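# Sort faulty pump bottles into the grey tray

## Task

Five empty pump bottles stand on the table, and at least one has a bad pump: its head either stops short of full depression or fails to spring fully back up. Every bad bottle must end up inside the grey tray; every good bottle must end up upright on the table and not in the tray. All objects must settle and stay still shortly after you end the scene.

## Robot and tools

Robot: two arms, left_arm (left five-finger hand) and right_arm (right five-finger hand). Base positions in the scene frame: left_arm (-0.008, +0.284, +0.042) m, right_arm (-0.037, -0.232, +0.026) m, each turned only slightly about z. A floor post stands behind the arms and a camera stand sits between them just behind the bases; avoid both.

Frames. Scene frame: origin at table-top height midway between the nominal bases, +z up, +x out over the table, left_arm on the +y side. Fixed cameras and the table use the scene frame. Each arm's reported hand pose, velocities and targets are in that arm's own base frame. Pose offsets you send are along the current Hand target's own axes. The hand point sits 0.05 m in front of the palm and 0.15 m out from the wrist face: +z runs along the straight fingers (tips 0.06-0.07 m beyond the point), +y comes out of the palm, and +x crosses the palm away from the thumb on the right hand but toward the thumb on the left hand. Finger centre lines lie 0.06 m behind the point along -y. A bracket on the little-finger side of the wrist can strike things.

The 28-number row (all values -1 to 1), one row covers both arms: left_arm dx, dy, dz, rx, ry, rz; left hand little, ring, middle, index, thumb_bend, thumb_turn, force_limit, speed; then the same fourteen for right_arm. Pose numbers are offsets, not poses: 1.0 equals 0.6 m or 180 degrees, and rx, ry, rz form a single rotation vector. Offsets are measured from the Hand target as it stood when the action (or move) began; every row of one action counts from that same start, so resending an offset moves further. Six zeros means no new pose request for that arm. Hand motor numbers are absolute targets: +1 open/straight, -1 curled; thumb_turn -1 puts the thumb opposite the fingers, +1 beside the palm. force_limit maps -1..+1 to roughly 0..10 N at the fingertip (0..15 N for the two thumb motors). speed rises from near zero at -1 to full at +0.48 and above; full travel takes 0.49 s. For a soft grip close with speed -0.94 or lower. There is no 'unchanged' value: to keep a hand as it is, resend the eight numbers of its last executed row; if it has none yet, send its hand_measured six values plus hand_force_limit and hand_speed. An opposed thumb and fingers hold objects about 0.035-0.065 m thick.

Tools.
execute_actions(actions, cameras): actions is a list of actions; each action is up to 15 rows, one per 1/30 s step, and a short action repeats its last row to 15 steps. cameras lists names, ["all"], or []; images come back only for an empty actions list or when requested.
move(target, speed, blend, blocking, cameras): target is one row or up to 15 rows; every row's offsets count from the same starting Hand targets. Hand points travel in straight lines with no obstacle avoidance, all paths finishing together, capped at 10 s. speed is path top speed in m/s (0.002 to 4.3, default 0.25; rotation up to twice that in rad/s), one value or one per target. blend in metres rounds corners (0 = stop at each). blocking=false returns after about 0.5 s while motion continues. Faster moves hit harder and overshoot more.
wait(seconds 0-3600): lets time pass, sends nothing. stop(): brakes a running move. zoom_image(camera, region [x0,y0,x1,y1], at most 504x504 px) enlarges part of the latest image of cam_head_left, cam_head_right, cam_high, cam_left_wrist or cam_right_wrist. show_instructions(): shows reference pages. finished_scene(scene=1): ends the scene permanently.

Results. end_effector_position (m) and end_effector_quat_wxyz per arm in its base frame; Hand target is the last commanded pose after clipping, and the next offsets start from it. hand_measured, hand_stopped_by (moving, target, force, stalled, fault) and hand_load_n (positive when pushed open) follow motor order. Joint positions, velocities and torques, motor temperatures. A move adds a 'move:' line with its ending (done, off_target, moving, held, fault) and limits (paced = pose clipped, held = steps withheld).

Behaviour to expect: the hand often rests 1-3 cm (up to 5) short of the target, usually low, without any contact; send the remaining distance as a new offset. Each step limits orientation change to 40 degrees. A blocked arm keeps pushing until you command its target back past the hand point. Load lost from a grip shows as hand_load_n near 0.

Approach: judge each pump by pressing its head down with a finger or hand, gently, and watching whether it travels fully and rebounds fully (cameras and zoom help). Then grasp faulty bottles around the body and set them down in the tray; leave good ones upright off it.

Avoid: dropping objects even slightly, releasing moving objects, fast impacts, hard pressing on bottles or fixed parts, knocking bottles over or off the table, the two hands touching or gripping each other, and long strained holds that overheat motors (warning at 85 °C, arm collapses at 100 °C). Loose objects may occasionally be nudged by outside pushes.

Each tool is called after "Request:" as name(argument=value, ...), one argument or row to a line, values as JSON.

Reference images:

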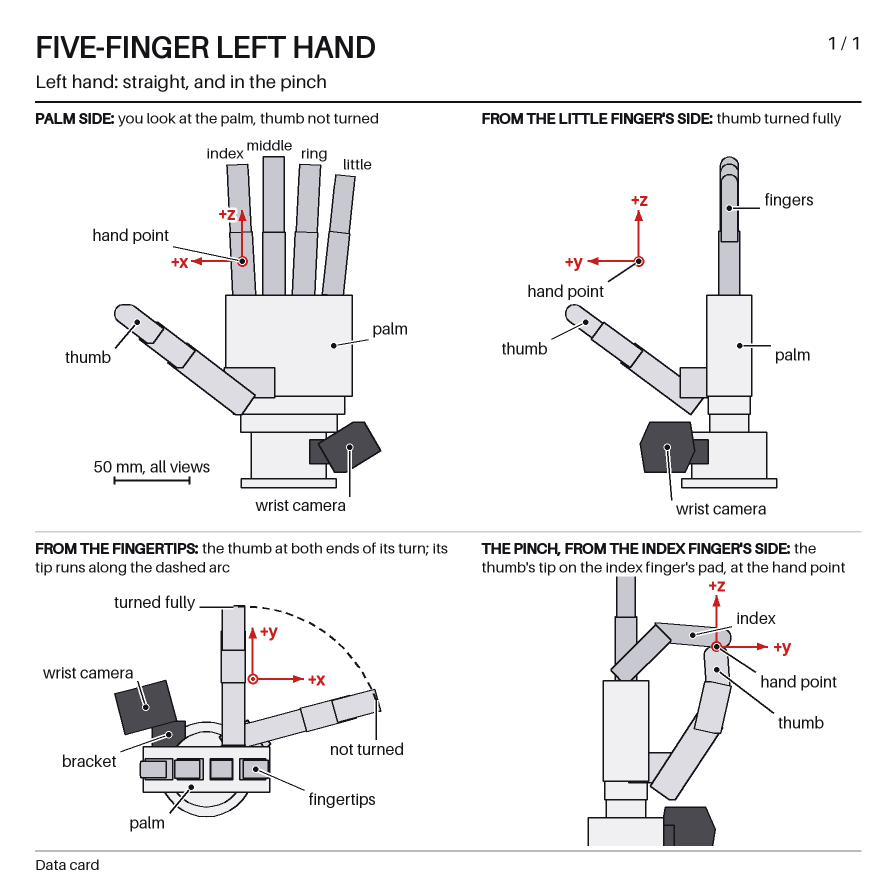

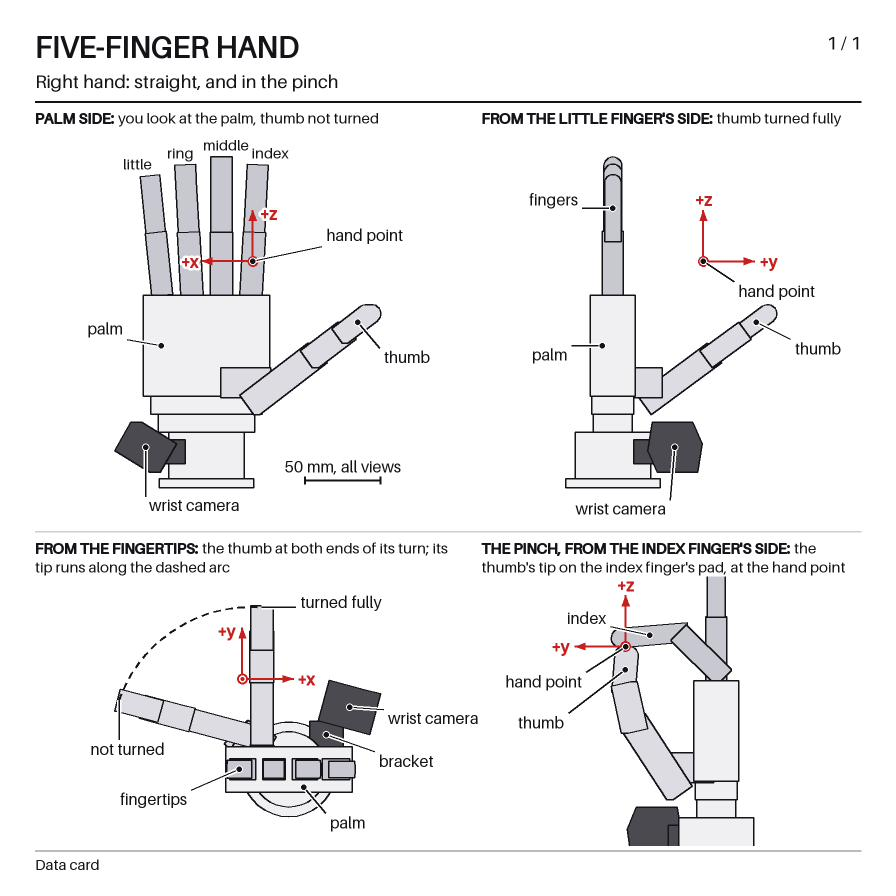

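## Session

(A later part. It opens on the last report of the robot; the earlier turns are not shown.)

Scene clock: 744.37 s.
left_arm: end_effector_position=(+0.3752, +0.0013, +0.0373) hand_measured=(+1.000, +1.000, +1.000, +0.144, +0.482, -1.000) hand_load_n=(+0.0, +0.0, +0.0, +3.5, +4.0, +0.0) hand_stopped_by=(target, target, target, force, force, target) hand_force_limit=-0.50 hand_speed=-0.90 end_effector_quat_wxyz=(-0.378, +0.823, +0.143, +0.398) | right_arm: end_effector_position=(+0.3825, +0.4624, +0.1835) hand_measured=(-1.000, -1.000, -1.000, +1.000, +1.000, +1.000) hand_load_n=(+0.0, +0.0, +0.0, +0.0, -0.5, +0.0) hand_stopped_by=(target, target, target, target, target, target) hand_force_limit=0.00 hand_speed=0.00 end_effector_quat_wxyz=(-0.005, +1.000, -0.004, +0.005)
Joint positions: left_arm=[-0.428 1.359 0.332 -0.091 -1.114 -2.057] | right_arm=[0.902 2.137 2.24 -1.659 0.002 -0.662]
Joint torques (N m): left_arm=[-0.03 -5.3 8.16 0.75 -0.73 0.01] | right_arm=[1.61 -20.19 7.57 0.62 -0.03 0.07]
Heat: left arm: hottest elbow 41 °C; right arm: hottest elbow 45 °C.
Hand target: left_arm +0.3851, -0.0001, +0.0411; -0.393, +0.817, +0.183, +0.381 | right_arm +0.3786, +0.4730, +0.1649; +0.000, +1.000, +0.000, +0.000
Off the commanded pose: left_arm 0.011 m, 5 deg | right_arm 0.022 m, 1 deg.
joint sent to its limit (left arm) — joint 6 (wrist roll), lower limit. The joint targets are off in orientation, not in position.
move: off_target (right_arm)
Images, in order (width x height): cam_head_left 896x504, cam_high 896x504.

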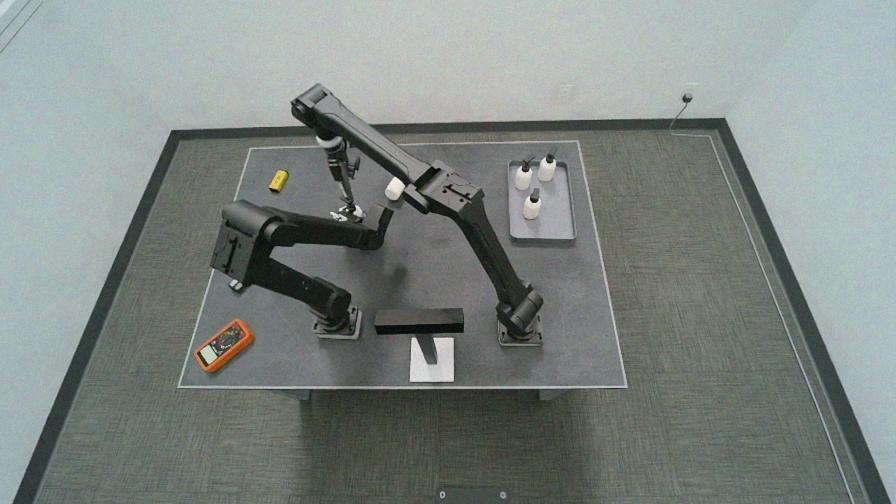

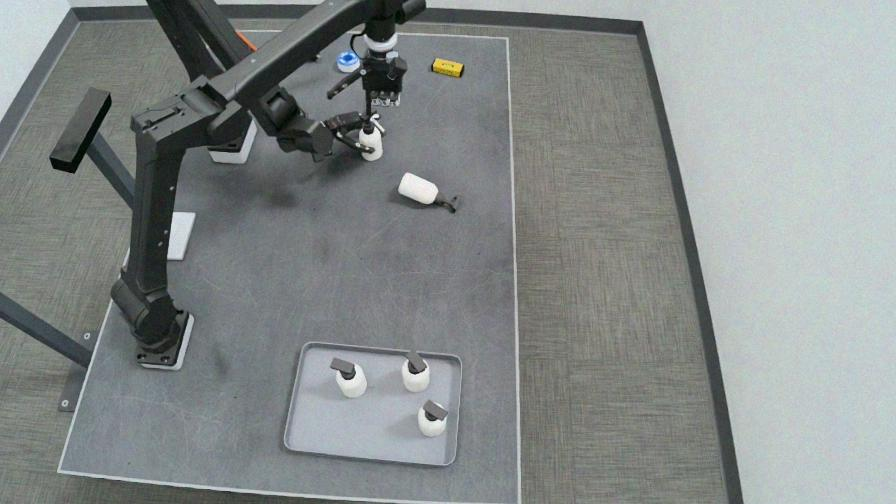

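Request:
move(
  target=[
    [0,0,0,0,0,0,1,1,1,-1,-1,-1,-0.5,-0.9,-0.005,0.005,0.0333,0,0,0,-1,-1,-1,1,1,1,0,0],
  ],
  speed=0.05,
  cameras=["cam_high","cam_head_left"],
)

Request:
zoom_image(
  camera="cam_high",
  region=[340, 90, 400, 150],
)

Request:
zoom_image(
  camera="cam_head_left",
  region=[320, 170, 380, 230],
)

Scene clock: 746.27 s.
left_arm: end_effector_position=(+0.3752, +0.0013, +0.0373) hand_measured=(+1.000, +1.000, +1.000, +0.144, +0.484, -1.000) hand_load_n=(+0.0, -0.5, +0.0, +3.5, +4.0, +0.0) hand_stopped_by=(target, target, target, force, force, target) hand_force_limit=-0.50 hand_speed=-0.90 end_effector_quat_wxyz=(-0.378, +0.823, +0.143, +0.398) | right_arm: end_effector_position=(+0.3821, +0.4618, +0.1763) hand_measured=(-1.000, -1.000, -1.000, +1.000, +1.000, +1.000) hand_load_n=(+0.0, +0.0, +0.0, -0.5, +0.0, +0.0) hand_stopped_by=(target, target, target, target, target, target) hand_force_limit=0.00 hand_speed=0.00 end_effector_quat_wxyz=(-0.014, +1.000, -0.004, +0.013)
Joint positions: left_arm=[-0.428 1.359 0.332 -0.091 -1.114 -2.057] | right_arm=[0.902 2.109 2.178 -1.601 0.002 -0.662]
Joint torques (N m): left_arm=[0.03 -5.3 8.16 0.75 -0.73 0.01] | right_arm=[1.67 -19.25 5.87 0.95 -0.02 0.08]
Heat: left arm: hottest elbow 41 °C; right arm: hottest elbow 45 °C.
Hand target: left_arm +0.3851, -0.0001, +0.0412; -0.393, +0.817, +0.183, +0.381 | right_arm +0.3755, +0.4699, +0.1450; +0.000, +1.000, +0.000, +0.000
Off the commanded pose: left_arm 0.011 m, 5 deg | right_arm 0.033 m, 2 deg.
joint sent to its limit (left arm) — joint 6 (wrist roll), lower limit. The joint targets are off in orientation, not in position.
move: off_target (right_arm)
Images, in order (width x height): cam_head_left 896x504, cam_high 896x504.

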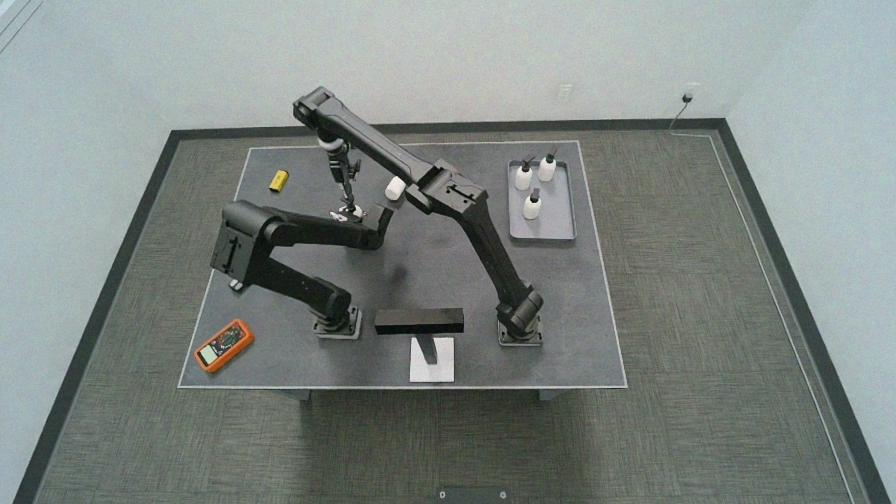

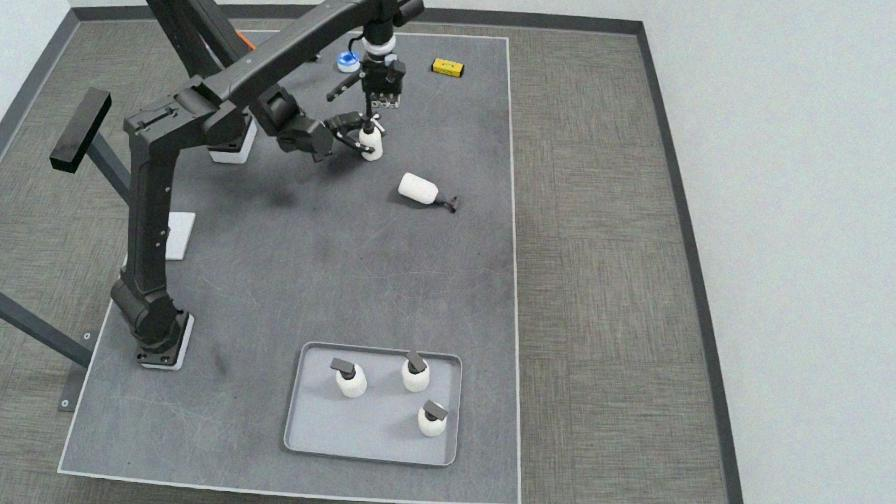

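Scaled by 8.400 from the camera's image (finer frame: 1280x720).

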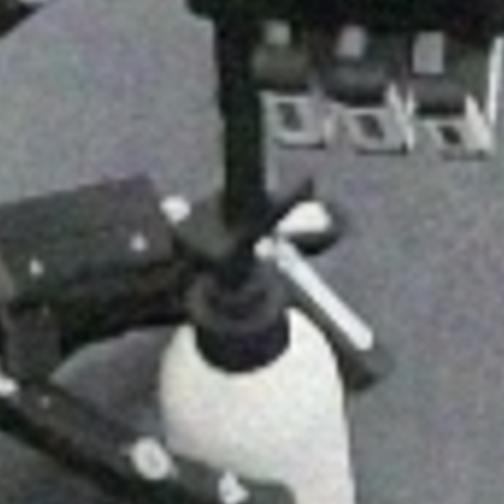

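Scaled by 8.400 from the camera's image (finer frame: 1280x720).

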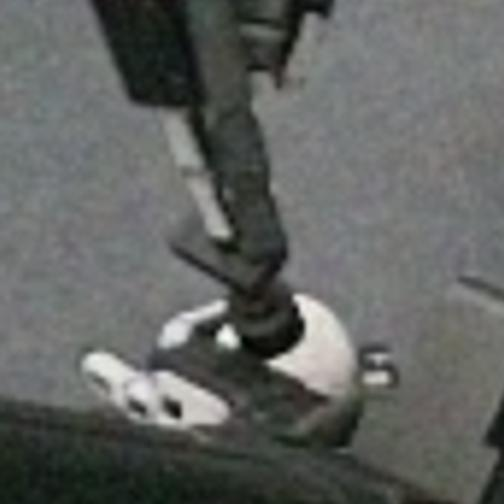

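Request:
move(
  target=[
    [0,0,0,0,0,0,1,1,1,-1,-1,-1,-0.5,-0.9,-0.005,0.005,0.0417,0,0,0,-1,-1,-1,1,1,1,0,0],
  ],
  speed=0.05,
  cameras=["cam_high","cam_head_left"],
)

Request:
zoom_image(
  camera="cam_high",
  region=[340, 90, 400, 150],
)

Request:
zoom_image(
  camera="cam_head_left",
  region=[320, 170, 380, 230],
)

Scene clock: 750.00 s.
left_arm: end_effector_position=(+0.3752, +0.0013, +0.0373) hand_measured=(+1.000, +1.000, +1.000, +0.144, +0.484, -1.000) hand_load_n=(+0.0, +0.0, -0.5, +4.0, +4.0, +0.0) hand_stopped_by=(target, target, target, force, force, target) hand_force_limit=-0.50 hand_speed=-0.90 end_effector_quat_wxyz=(-0.378, +0.823, +0.143, +0.398) | right_arm: end_effector_position=(+0.3807, +0.4600, +0.1734) hand_measured=(-1.000, -1.000, -1.000, +1.000, +1.000, +1.000) hand_load_n=(+0.0, +0.0, +0.0, -1.0, +0.0, +0.0) hand_stopped_by=(target, target, target, target, target, target) hand_force_limit=0.00 hand_speed=0.00 end_effector_quat_wxyz=(-0.031, +0.999, -0.004, +0.025)
Joint positions: left_arm=[-0.428 1.359 0.332 -0.091 -1.114 -2.057] | right_arm=[0.902 2.062 2.097 -1.527 0.002 -0.662]
Joint torques (N m): left_arm=[-0.03 -5.36 8.16 0.75 -0.73 0.01] | right_arm=[1.67 -16.21 4.96 1.13 0 0.09]
Heat: left arm: hottest elbow 41 °C; right arm: hottest elbow 44 °C.
Hand target: left_arm +0.3851, -0.0001, +0.0412; -0.393, +0.817, +0.183, +0.381 | right_arm +0.3725, +0.4669, +0.1198; +0.000, +1.000, +0.000, +0.000
Off the commanded pose: left_arm 0.011 m, 5 deg | right_arm 0.055 m, 5 deg.
joint sent to its limit (left arm) — joint 6 (wrist roll), lower limit. The joint targets are off in orientation, not in position.
move: off_target (right_arm)
Images, in order (width x height): cam_head_left 896x504, cam_high 896x504.

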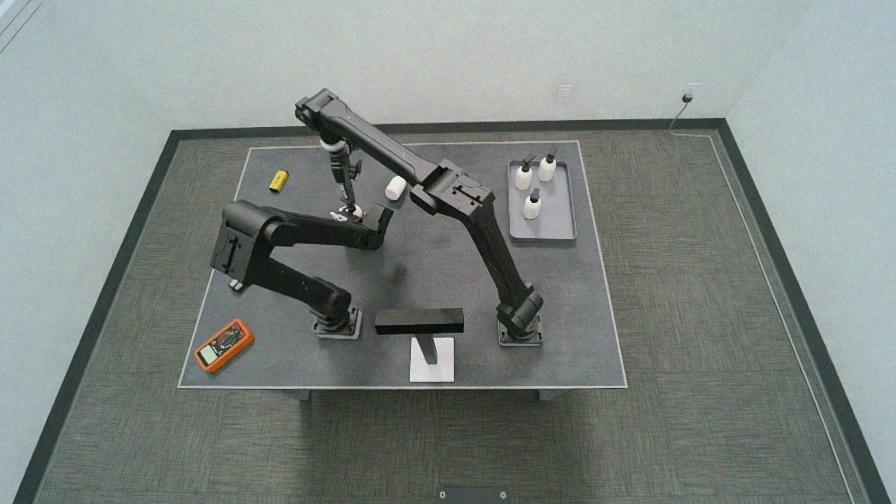

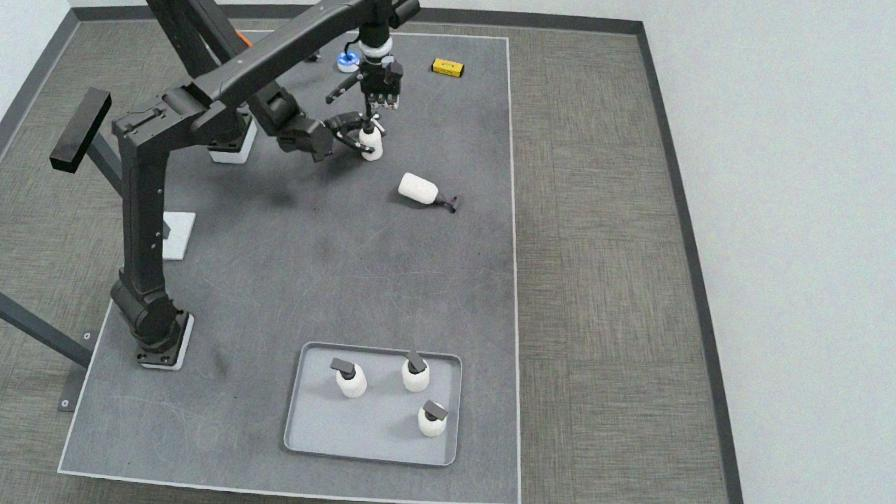

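Scaled by 8.400 from the camera's image (finer frame: 1280x720).

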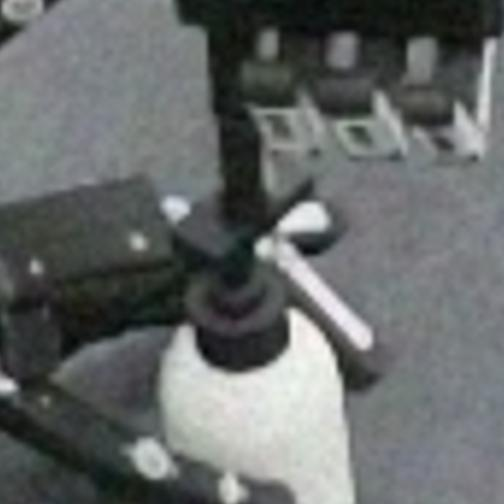

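Scaled by 8.400 from the camera's image (finer frame: 1280x720).

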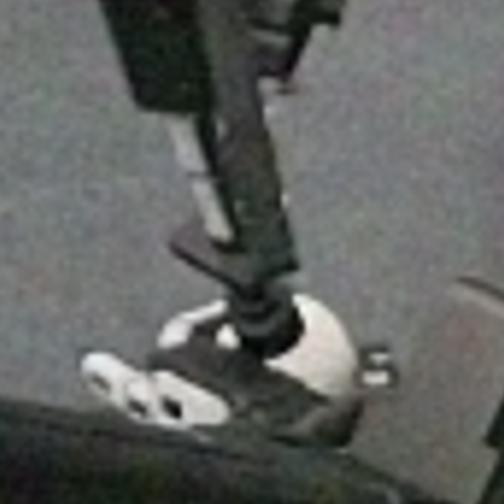

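Request:
move(
  target=[
    [0,0,0,0,0,0,1,1,1,-1,-1,-1,-0.5,-0.9,-0.005,0.0067,0.0417,0,0,0,-1,-1,-1,1,1,1,0,0],
  ],
  speed=0.05,
  cameras=["cam_high","cam_head_left"],
)

Request:
zoom_image(
  camera="cam_high",
  region=[340, 90, 400, 150],
)

Request:
zoom_image(
  camera="cam_head_left",
  region=[320, 170, 380, 230],
)

Scene clock: 755.90 s.
left_arm: end_effector_position=(+0.3752, +0.0013, +0.0373) hand_measured=(+1.000, +1.000, +1.000, +0.144, +0.484, -1.000) hand_load_n=(+0.0, +0.0, +0.0, +4.0, +4.0, +0.0) hand_stopped_by=(target, target, target, force, force, target) hand_force_limit=-0.50 hand_speed=-0.90 end_effector_quat_wxyz=(-0.378, +0.823, +0.143, +0.398) | right_arm: end_effector_position=(+0.3795, +0.4586, +0.1662) hand_measured=(-1.000, -1.000, -1.000, +1.000, +1.000, +1.000) hand_load_n=(+0.0, +0.0, +0.0, -1.5, +0.0, +0.0) hand_stopped_by=(target, target, target, target, target, target) hand_force_limit=0.00 hand_speed=0.00 end_effector_quat_wxyz=(-0.044, +0.998, -0.004, +0.036)
Joint positions: left_arm=[-0.428 1.359 0.332 -0.091 -1.114 -2.057] | right_arm=[0.902 2.024 2.021 -1.454 0.002 -0.662]
Joint torques (N m): left_arm=[0.03 -5.3 8.16 0.75 -0.73 0.01] | right_arm=[1.73 -13.74 4.18 1.09 0.02 0.09]
Heat: left arm: hottest elbow 41 °C; right arm: hottest elbow 44 °C.
Hand target: left_arm +0.3851, -0.0001, +0.0412; -0.393, +0.817, +0.183, +0.381 | right_arm +0.3696, +0.4630, +0.0948; +0.000, +1.000, +0.000, +0.000
Off the commanded pose: left_arm 0.011 m, 5 deg | right_arm 0.072 m, 7 deg.
joint sent to its limit (left arm) — joint 6 (wrist roll), lower limit. The joint targets are off in orientation, not in position.
move: off_target (right_arm)
Images, in order (width x height): cam_head_left 896x504, cam_high 896x504.

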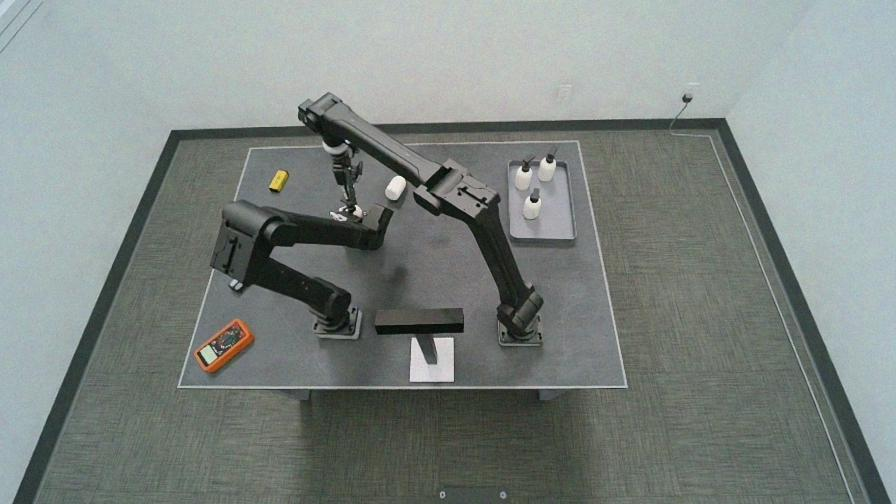

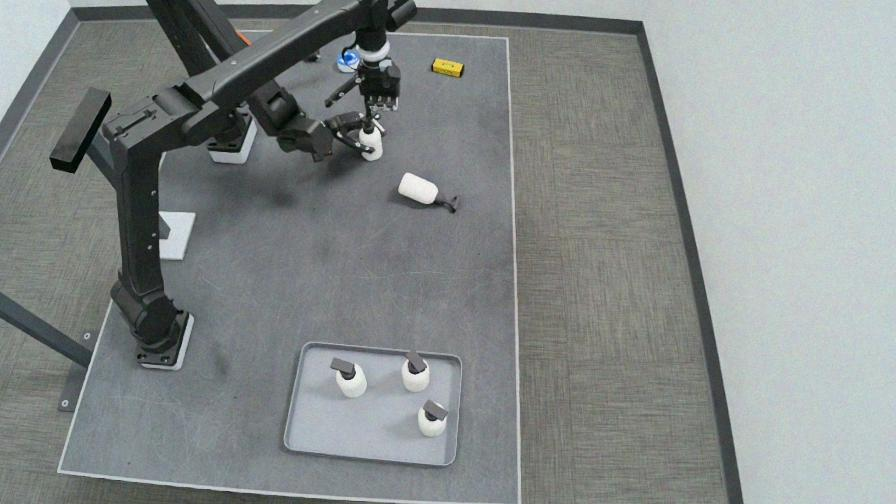

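Scaled by 8.400 from the camera's image (finer frame: 1280x720).

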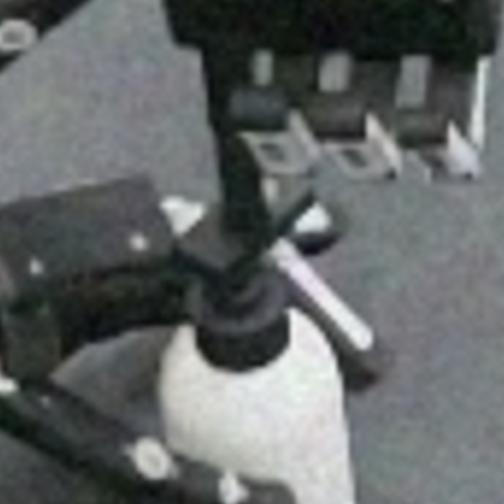

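Scaled by 8.400 from the camera's image (finer frame: 1280x720).

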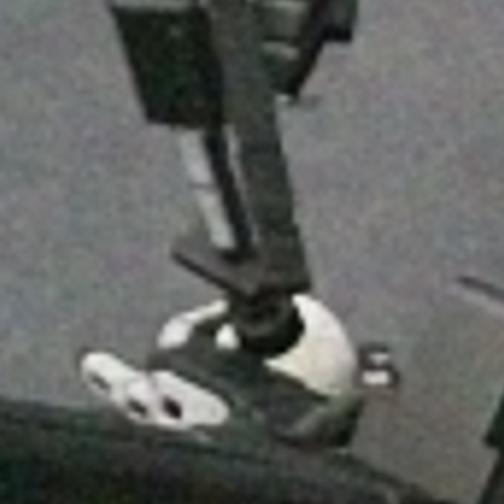

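Request:
move(
  target=[
    [0,0,0,0,0,0,1,1,1,-1,-1,-1,-0.5,-0.9,-0.005,0.0067,0.0417,0,0,0,-1,-1,-1,1,1,1,0,0],
  ],
  speed=0.05,
  cameras=["cam_high","cam_head_left"],
)

Request:
zoom_image(
  camera="cam_high",
  region=[340, 90, 400, 150],
)

Request:
zoom_image(
  camera="cam_head_left",
  region=[320, 170, 380, 230],
)

Scene clock: 758.40 s.
left_arm: end_effector_position=(+0.3752, +0.0013, +0.0373) hand_measured=(+1.000, +1.000, +1.000, +0.144, +0.484, -1.000) hand_load_n=(+0.0, +0.0, +0.0, +4.0, +4.0, +0.0) hand_stopped_by=(target, target, target, force, force, target) hand_force_limit=-0.50 hand_speed=-0.90 end_effector_quat_wxyz=(-0.378, +0.823, +0.143, +0.398) | right_arm: end_effector_position=(+0.3783, +0.4574, +0.1596) hand_measured=(-1.000, -1.000, -1.000, +1.000, +1.000, +1.000) hand_load_n=(+0.0, +0.0, +0.0, -1.0, +0.0, +0.0) hand_stopped_by=(target, target, target, target, target, target) hand_force_limit=0.00 hand_speed=0.00 end_effector_quat_wxyz=(-0.058, +0.997, -0.004, +0.046)
Joint positions: left_arm=[-0.428 1.359 0.332 -0.091 -1.114 -2.057] | right_arm=[0.902 1.99 1.953 -1.386 0.001 -0.661]
Joint torques (N m): left_arm=[0.03 -5.3 8.16 0.76 -0.73 0.01] | right_arm=[1.67 -11.4 3.49 1.1 0.07 0.08]
Heat: left arm: hottest elbow 41 °C; right arm: hottest elbow 43 °C.
Hand target: left_arm +0.3851, -0.0001, +0.0412; -0.393, +0.817, +0.183, +0.381 | right_arm +0.3665, +0.4589, +0.0698; +0.000, +1.000, +0.000, +0.000
Off the commanded pose: left_arm 0.011 m, 5 deg | right_arm 0.091 m, 8 deg.
joint sent to its limit (left arm) — joint 6 (wrist roll), lower limit. The joint targets are off in orientation, not in position.
move: off_target (right_arm)
Images, in order (width x height): cam_head_left 896x504, cam_high 896x504.

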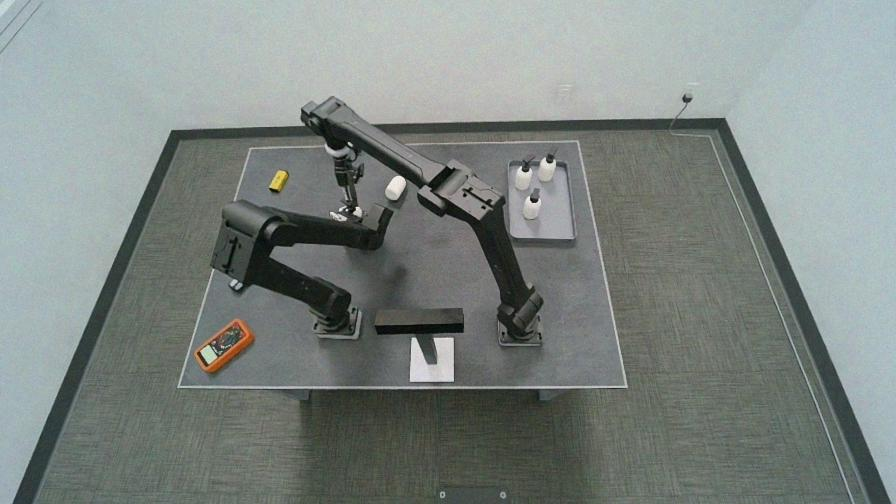

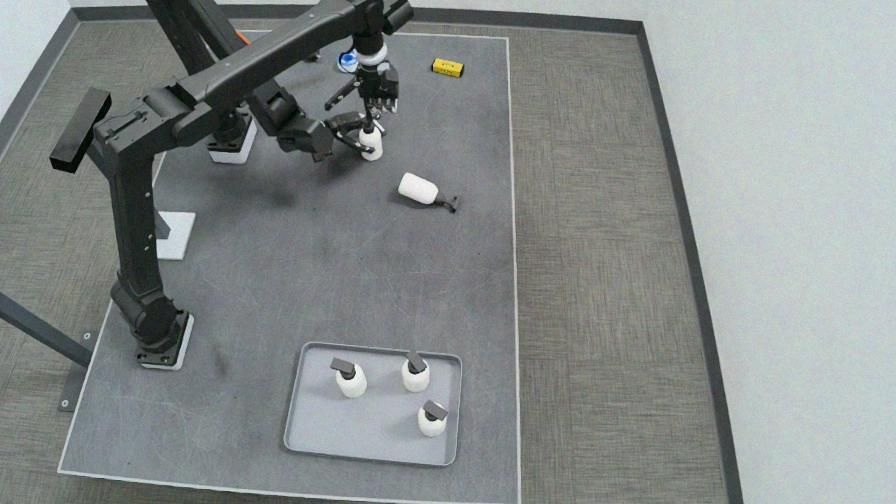

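Scaled by 8.400 from the camera's image (finer frame: 1280x720).

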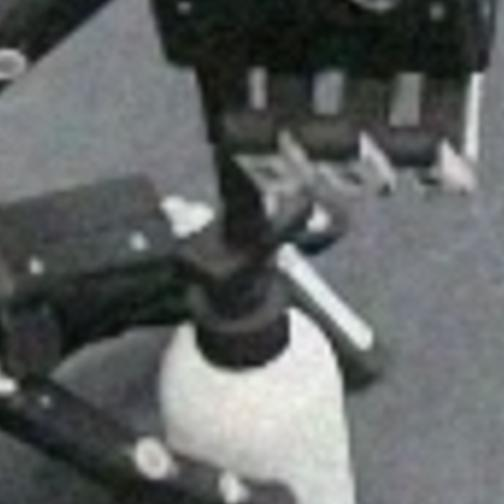

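Scaled by 8.400 from the camera's image (finer frame: 1280x720).

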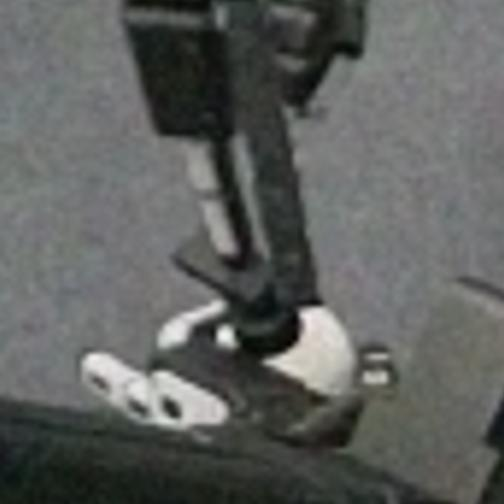

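Request:
move(
  target=[
    [0,0,0,0,0,0,1,1,1,-1,-1,-1,-0.5,-0.9,-0.003,0.005,0.0333,0,0,0,-1,-1,-1,1,1,1,0,0],
  ],
  speed=0.05,
  cameras=["cam_high","cam_head_left","cam_head_right"],
)

Request:
zoom_image(
  camera="cam_high",
  region=[340, 90, 400, 150],
)

Request:
zoom_image(
  camera="cam_head_left",
  region=[320, 170, 380, 230],
)

Request:
zoom_image(
  camera="cam_head_right",
  region=[325, 175, 385, 235],
)

Scene clock: 760.77 s.
left_arm: end_effector_position=(+0.3752, +0.0013, +0.0371) hand_measured=(+1.000, +1.000, +1.000, +0.144, +0.484, -1.000) hand_load_n=(+0.0, +0.0, +0.0, +4.5, +4.0, +0.0) hand_stopped_by=(target, target, target, force, force, target) hand_force_limit=-0.50 hand_speed=-0.90 end_effector_quat_wxyz=(-0.379, +0.823, +0.143, +0.398) | right_arm: end_effector_position=(+0.3776, +0.4573, +0.1573) hand_measured=(-1.000, -1.000, -1.000, +1.000, +1.000, +1.000) hand_load_n=(+0.0, +0.0, +0.0, -1.0, +0.0, -0.5) hand_stopped_by=(target, target, target, target, target, target) hand_force_limit=0.00 hand_speed=0.00 end_effector_quat_wxyz=(-0.071, +0.996, -0.004, +0.055)
Joint positions: left_arm=[-0.428 1.36 0.332 -0.091 -1.114 -2.057] | right_arm=[0.902 1.961 1.904 -1.333 -0.001 -0.661]
Joint torques (N m): left_arm=[0.03 -5.36 8.16 0.75 -0.73 0.01] | right_arm=[1.61 -9.29 2.84 1.14 0.16 0.07]
Heat: left arm: hottest elbow 41 °C; right arm: hottest elbow 43 °C.
Hand target: left_arm +0.3851, -0.0002, +0.0412; -0.393, +0.817, +0.183, +0.381 | right_arm +0.3647, +0.4559, +0.0498; +0.000, +1.000, +0.000, +0.000
Off the commanded pose: left_arm 0.011 m, 5 deg | right_arm 0.108 m, 10 deg.
joint sent to its limit (left arm) — joint 6 (wrist roll), lower limit. The joint targets are off in orientation, not in position.
move: off_target (right_arm)
Images, in order (width x height): cam_head_left 896x504, cam_head_right 896x504, cam_high 896x504.

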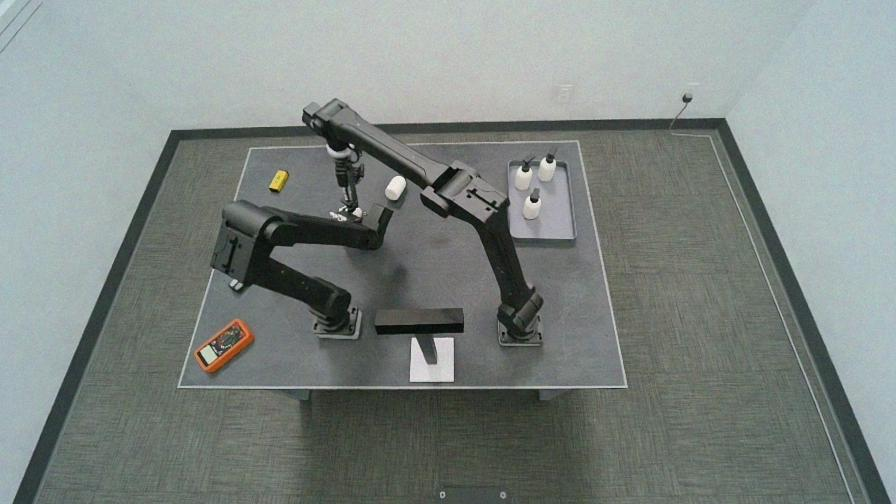

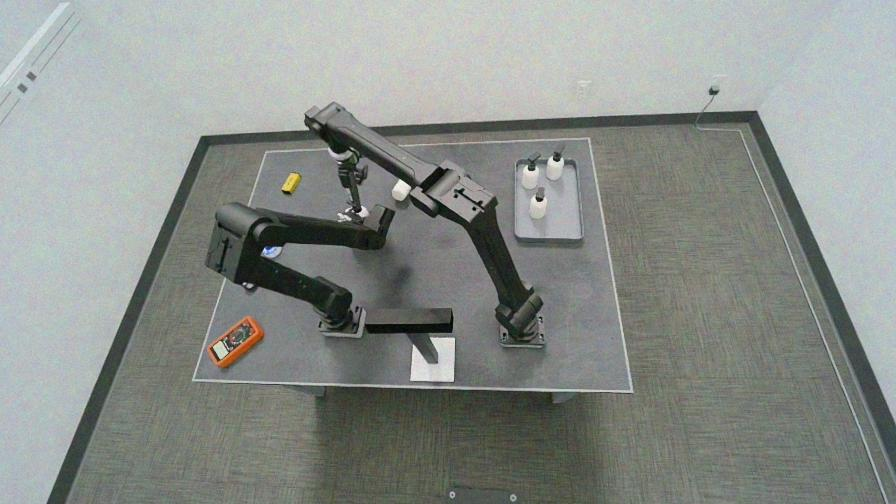

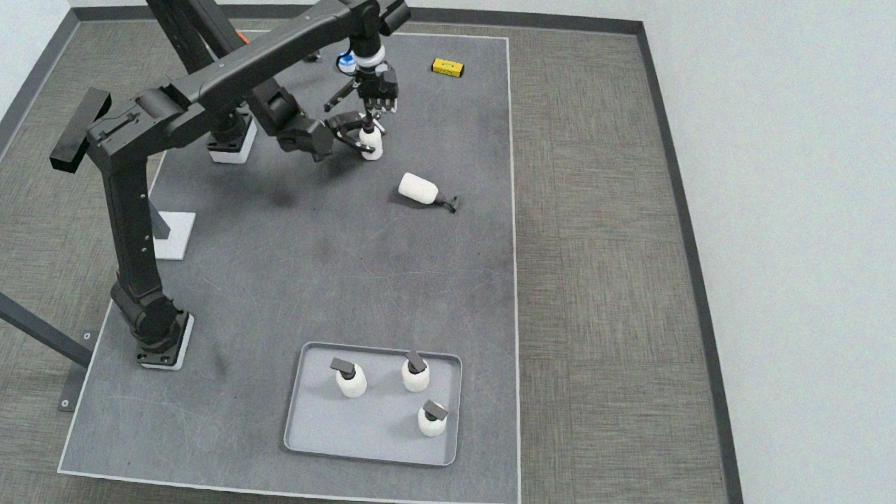

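Scaled by 8.400 from the camera's image (finer frame: 1280x720).

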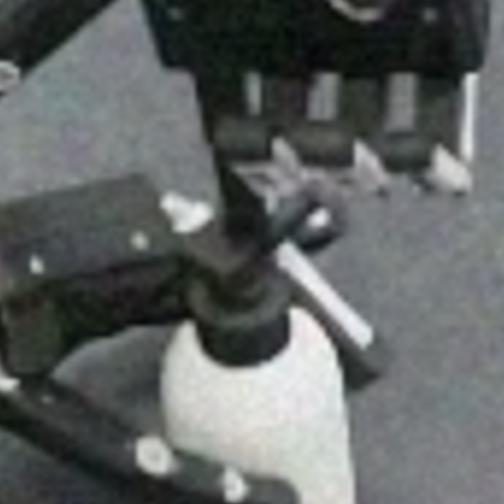

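Scaled by 8.400 from the camera's image (finer frame: 1280x720).

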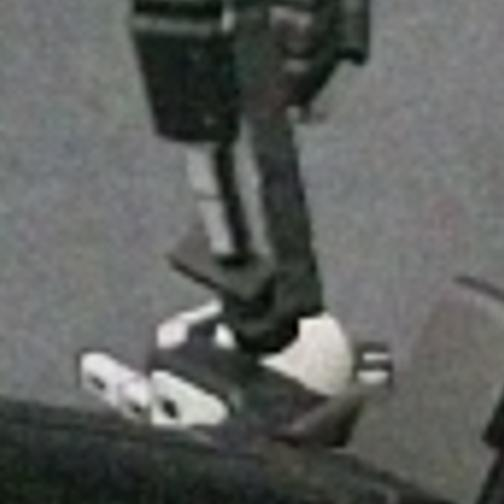

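Scaled by 8.400 from the camera's image (finer frame: 1280x720).

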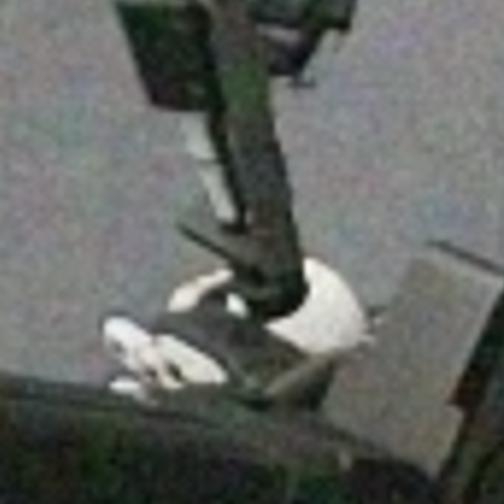

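Request:
move(
  target=[
    [0,0,0,0,0,0,1,1,1,-1,-1,-1,-0.5,-0.9,0.0222,-0.0118,-0.1833,0,0,0,-1,-1,-1,1,1,1,0,0],
    [0,0,0,0,0,0,1,1,1,-1,-1,-1,-0.5,-0.9,0.0222,-0.0118,-0.30,0,0,0,-1,-1,-1,1,1,1,0,0],
  ],
  speed=0.07,
  blend=0.01,
  cameras=["cam_high","cam_head_left","cam_head_right"],
)

Request:
zoom_image(
  camera="cam_high",
  region=[340, 90, 400, 150],
)

Request:
zoom_image(
  camera="cam_head_left",
  region=[320, 170, 380, 230],
)

Scene clock: 765.77 s.
left_arm: end_effector_position=(+0.3753, +0.0020, +0.0375) hand_measured=(+1.000, +1.000, +1.000, +0.144, +0.484, -1.000) hand_load_n=(+0.5, +0.0, +0.0, +3.5, +4.0, -0.5) hand_stopped_by=(target, target, target, force, force, target) hand_force_limit=-0.50 hand_speed=-0.90 end_effector_quat_wxyz=(-0.380, +0.823, +0.143, +0.398) | right_arm: end_effector_position=(+0.3788, +0.4577, +0.2000) hand_measured=(-1.000, -1.000, -1.000, +1.000, +1.000, +1.000) hand_load_n=(+0.0, +0.0, +0.0, +0.0, +0.0, +0.0) hand_stopped_by=(target, target, target, target, target, target) hand_force_limit=0.00 hand_speed=0.00 end_effector_quat_wxyz=(-0.010, +1.000, -0.004, +0.009)
Joint positions: left_arm=[-0.426 1.36 0.332 -0.091 -1.117 -2.057] | right_arm=[0.902 2.109 2.238 -1.673 0.002 -0.661]
Joint torques (N m): left_arm=[-0.09 -5.36 8.12 0.76 -0.66 0.01] | right_arm=[0.85 -24.59 10.61 -0.59 0.05 -0.02]
Heat: left arm: hottest elbow 41 °C; right arm: hottest elbow 43 °C.
Hand target: left_arm +0.3851, +0.0000, +0.0411; -0.393, +0.817, +0.183, +0.381 | right_arm +0.3780, +0.4629, +0.2299; +0.000, +1.000, +0.000, +0.000
Off the commanded pose: left_arm 0.011 m, 5 deg | right_arm 0.030 m, 2 deg.
joint sent to its limit (left arm) — joint 6 (wrist roll), lower limit. The joint targets are off in orientation, not in position.
joint sent to its limit (right arm) — joint 4 (wrist pitch), lower limit. The joint targets are off in orientation, not in position.
move: off_target (right_arm)
Images, in order (width x height): cam_head_left 896x504, cam_head_right 896x504, cam_high 896x504.

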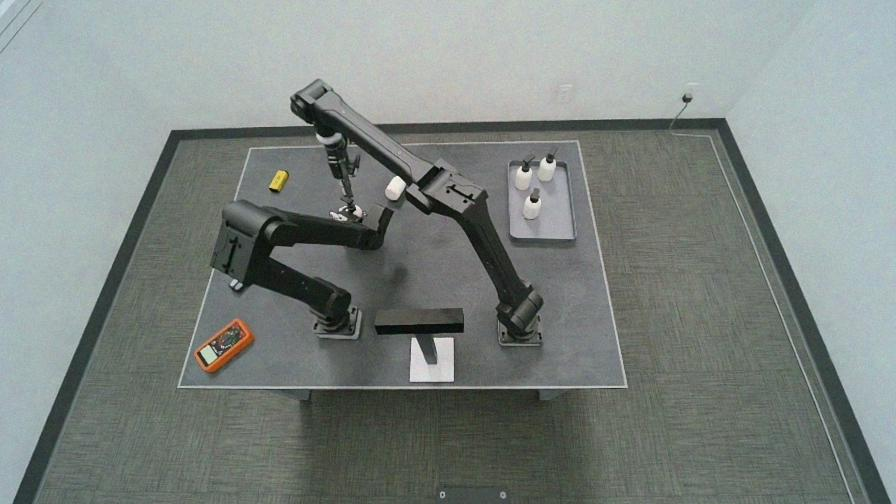

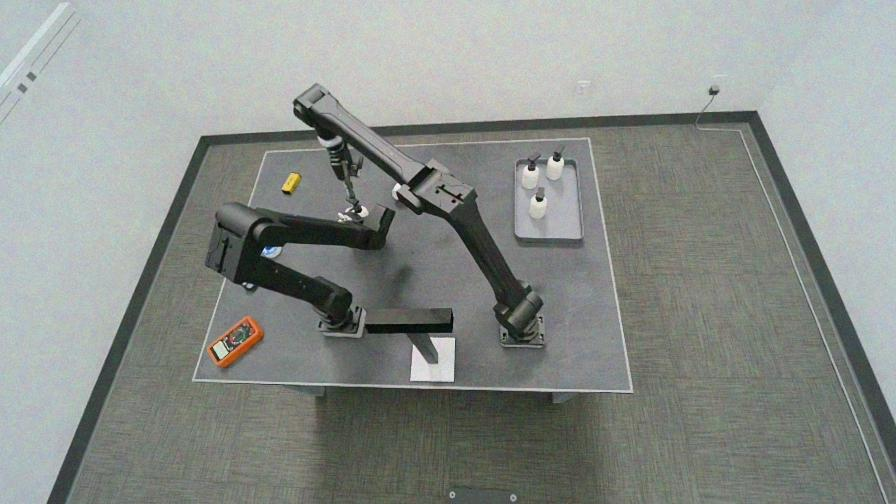

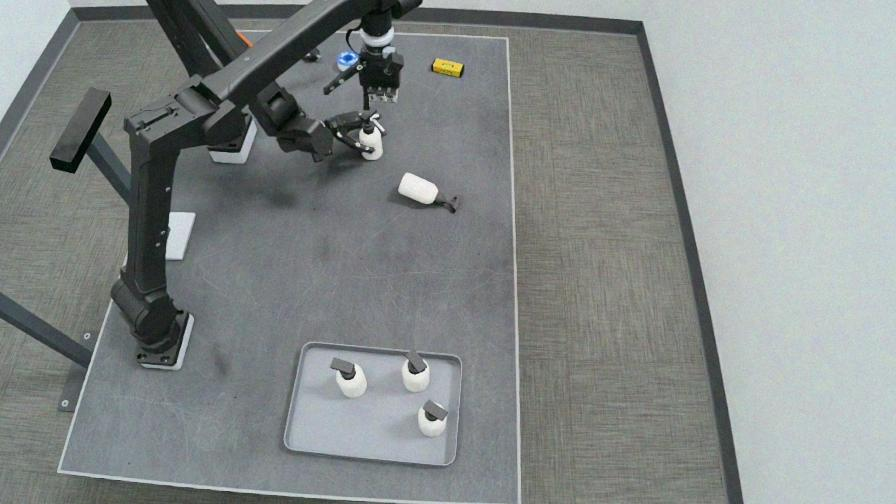

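Scaled by 8.400 from the camera's image (finer frame: 1280x720).

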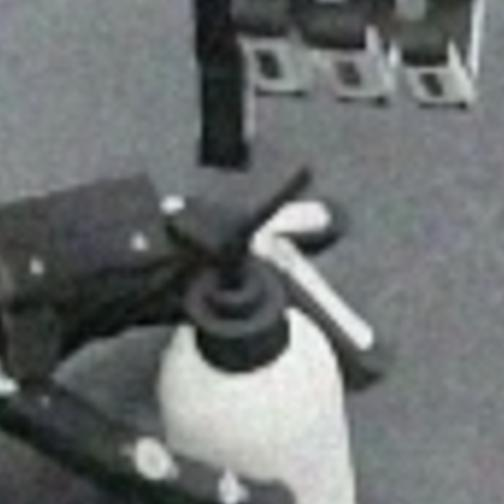

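Scaled by 8.400 from the camera's image (finer frame: 1280x720).

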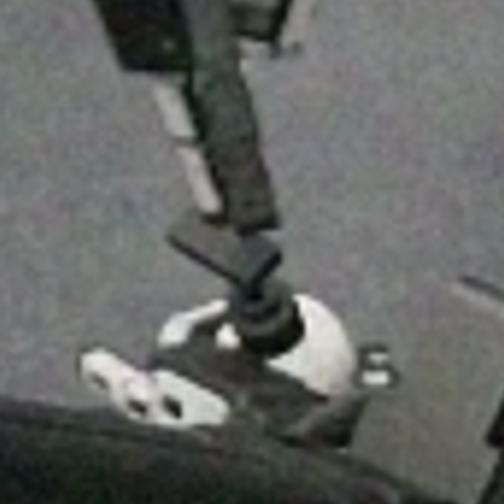

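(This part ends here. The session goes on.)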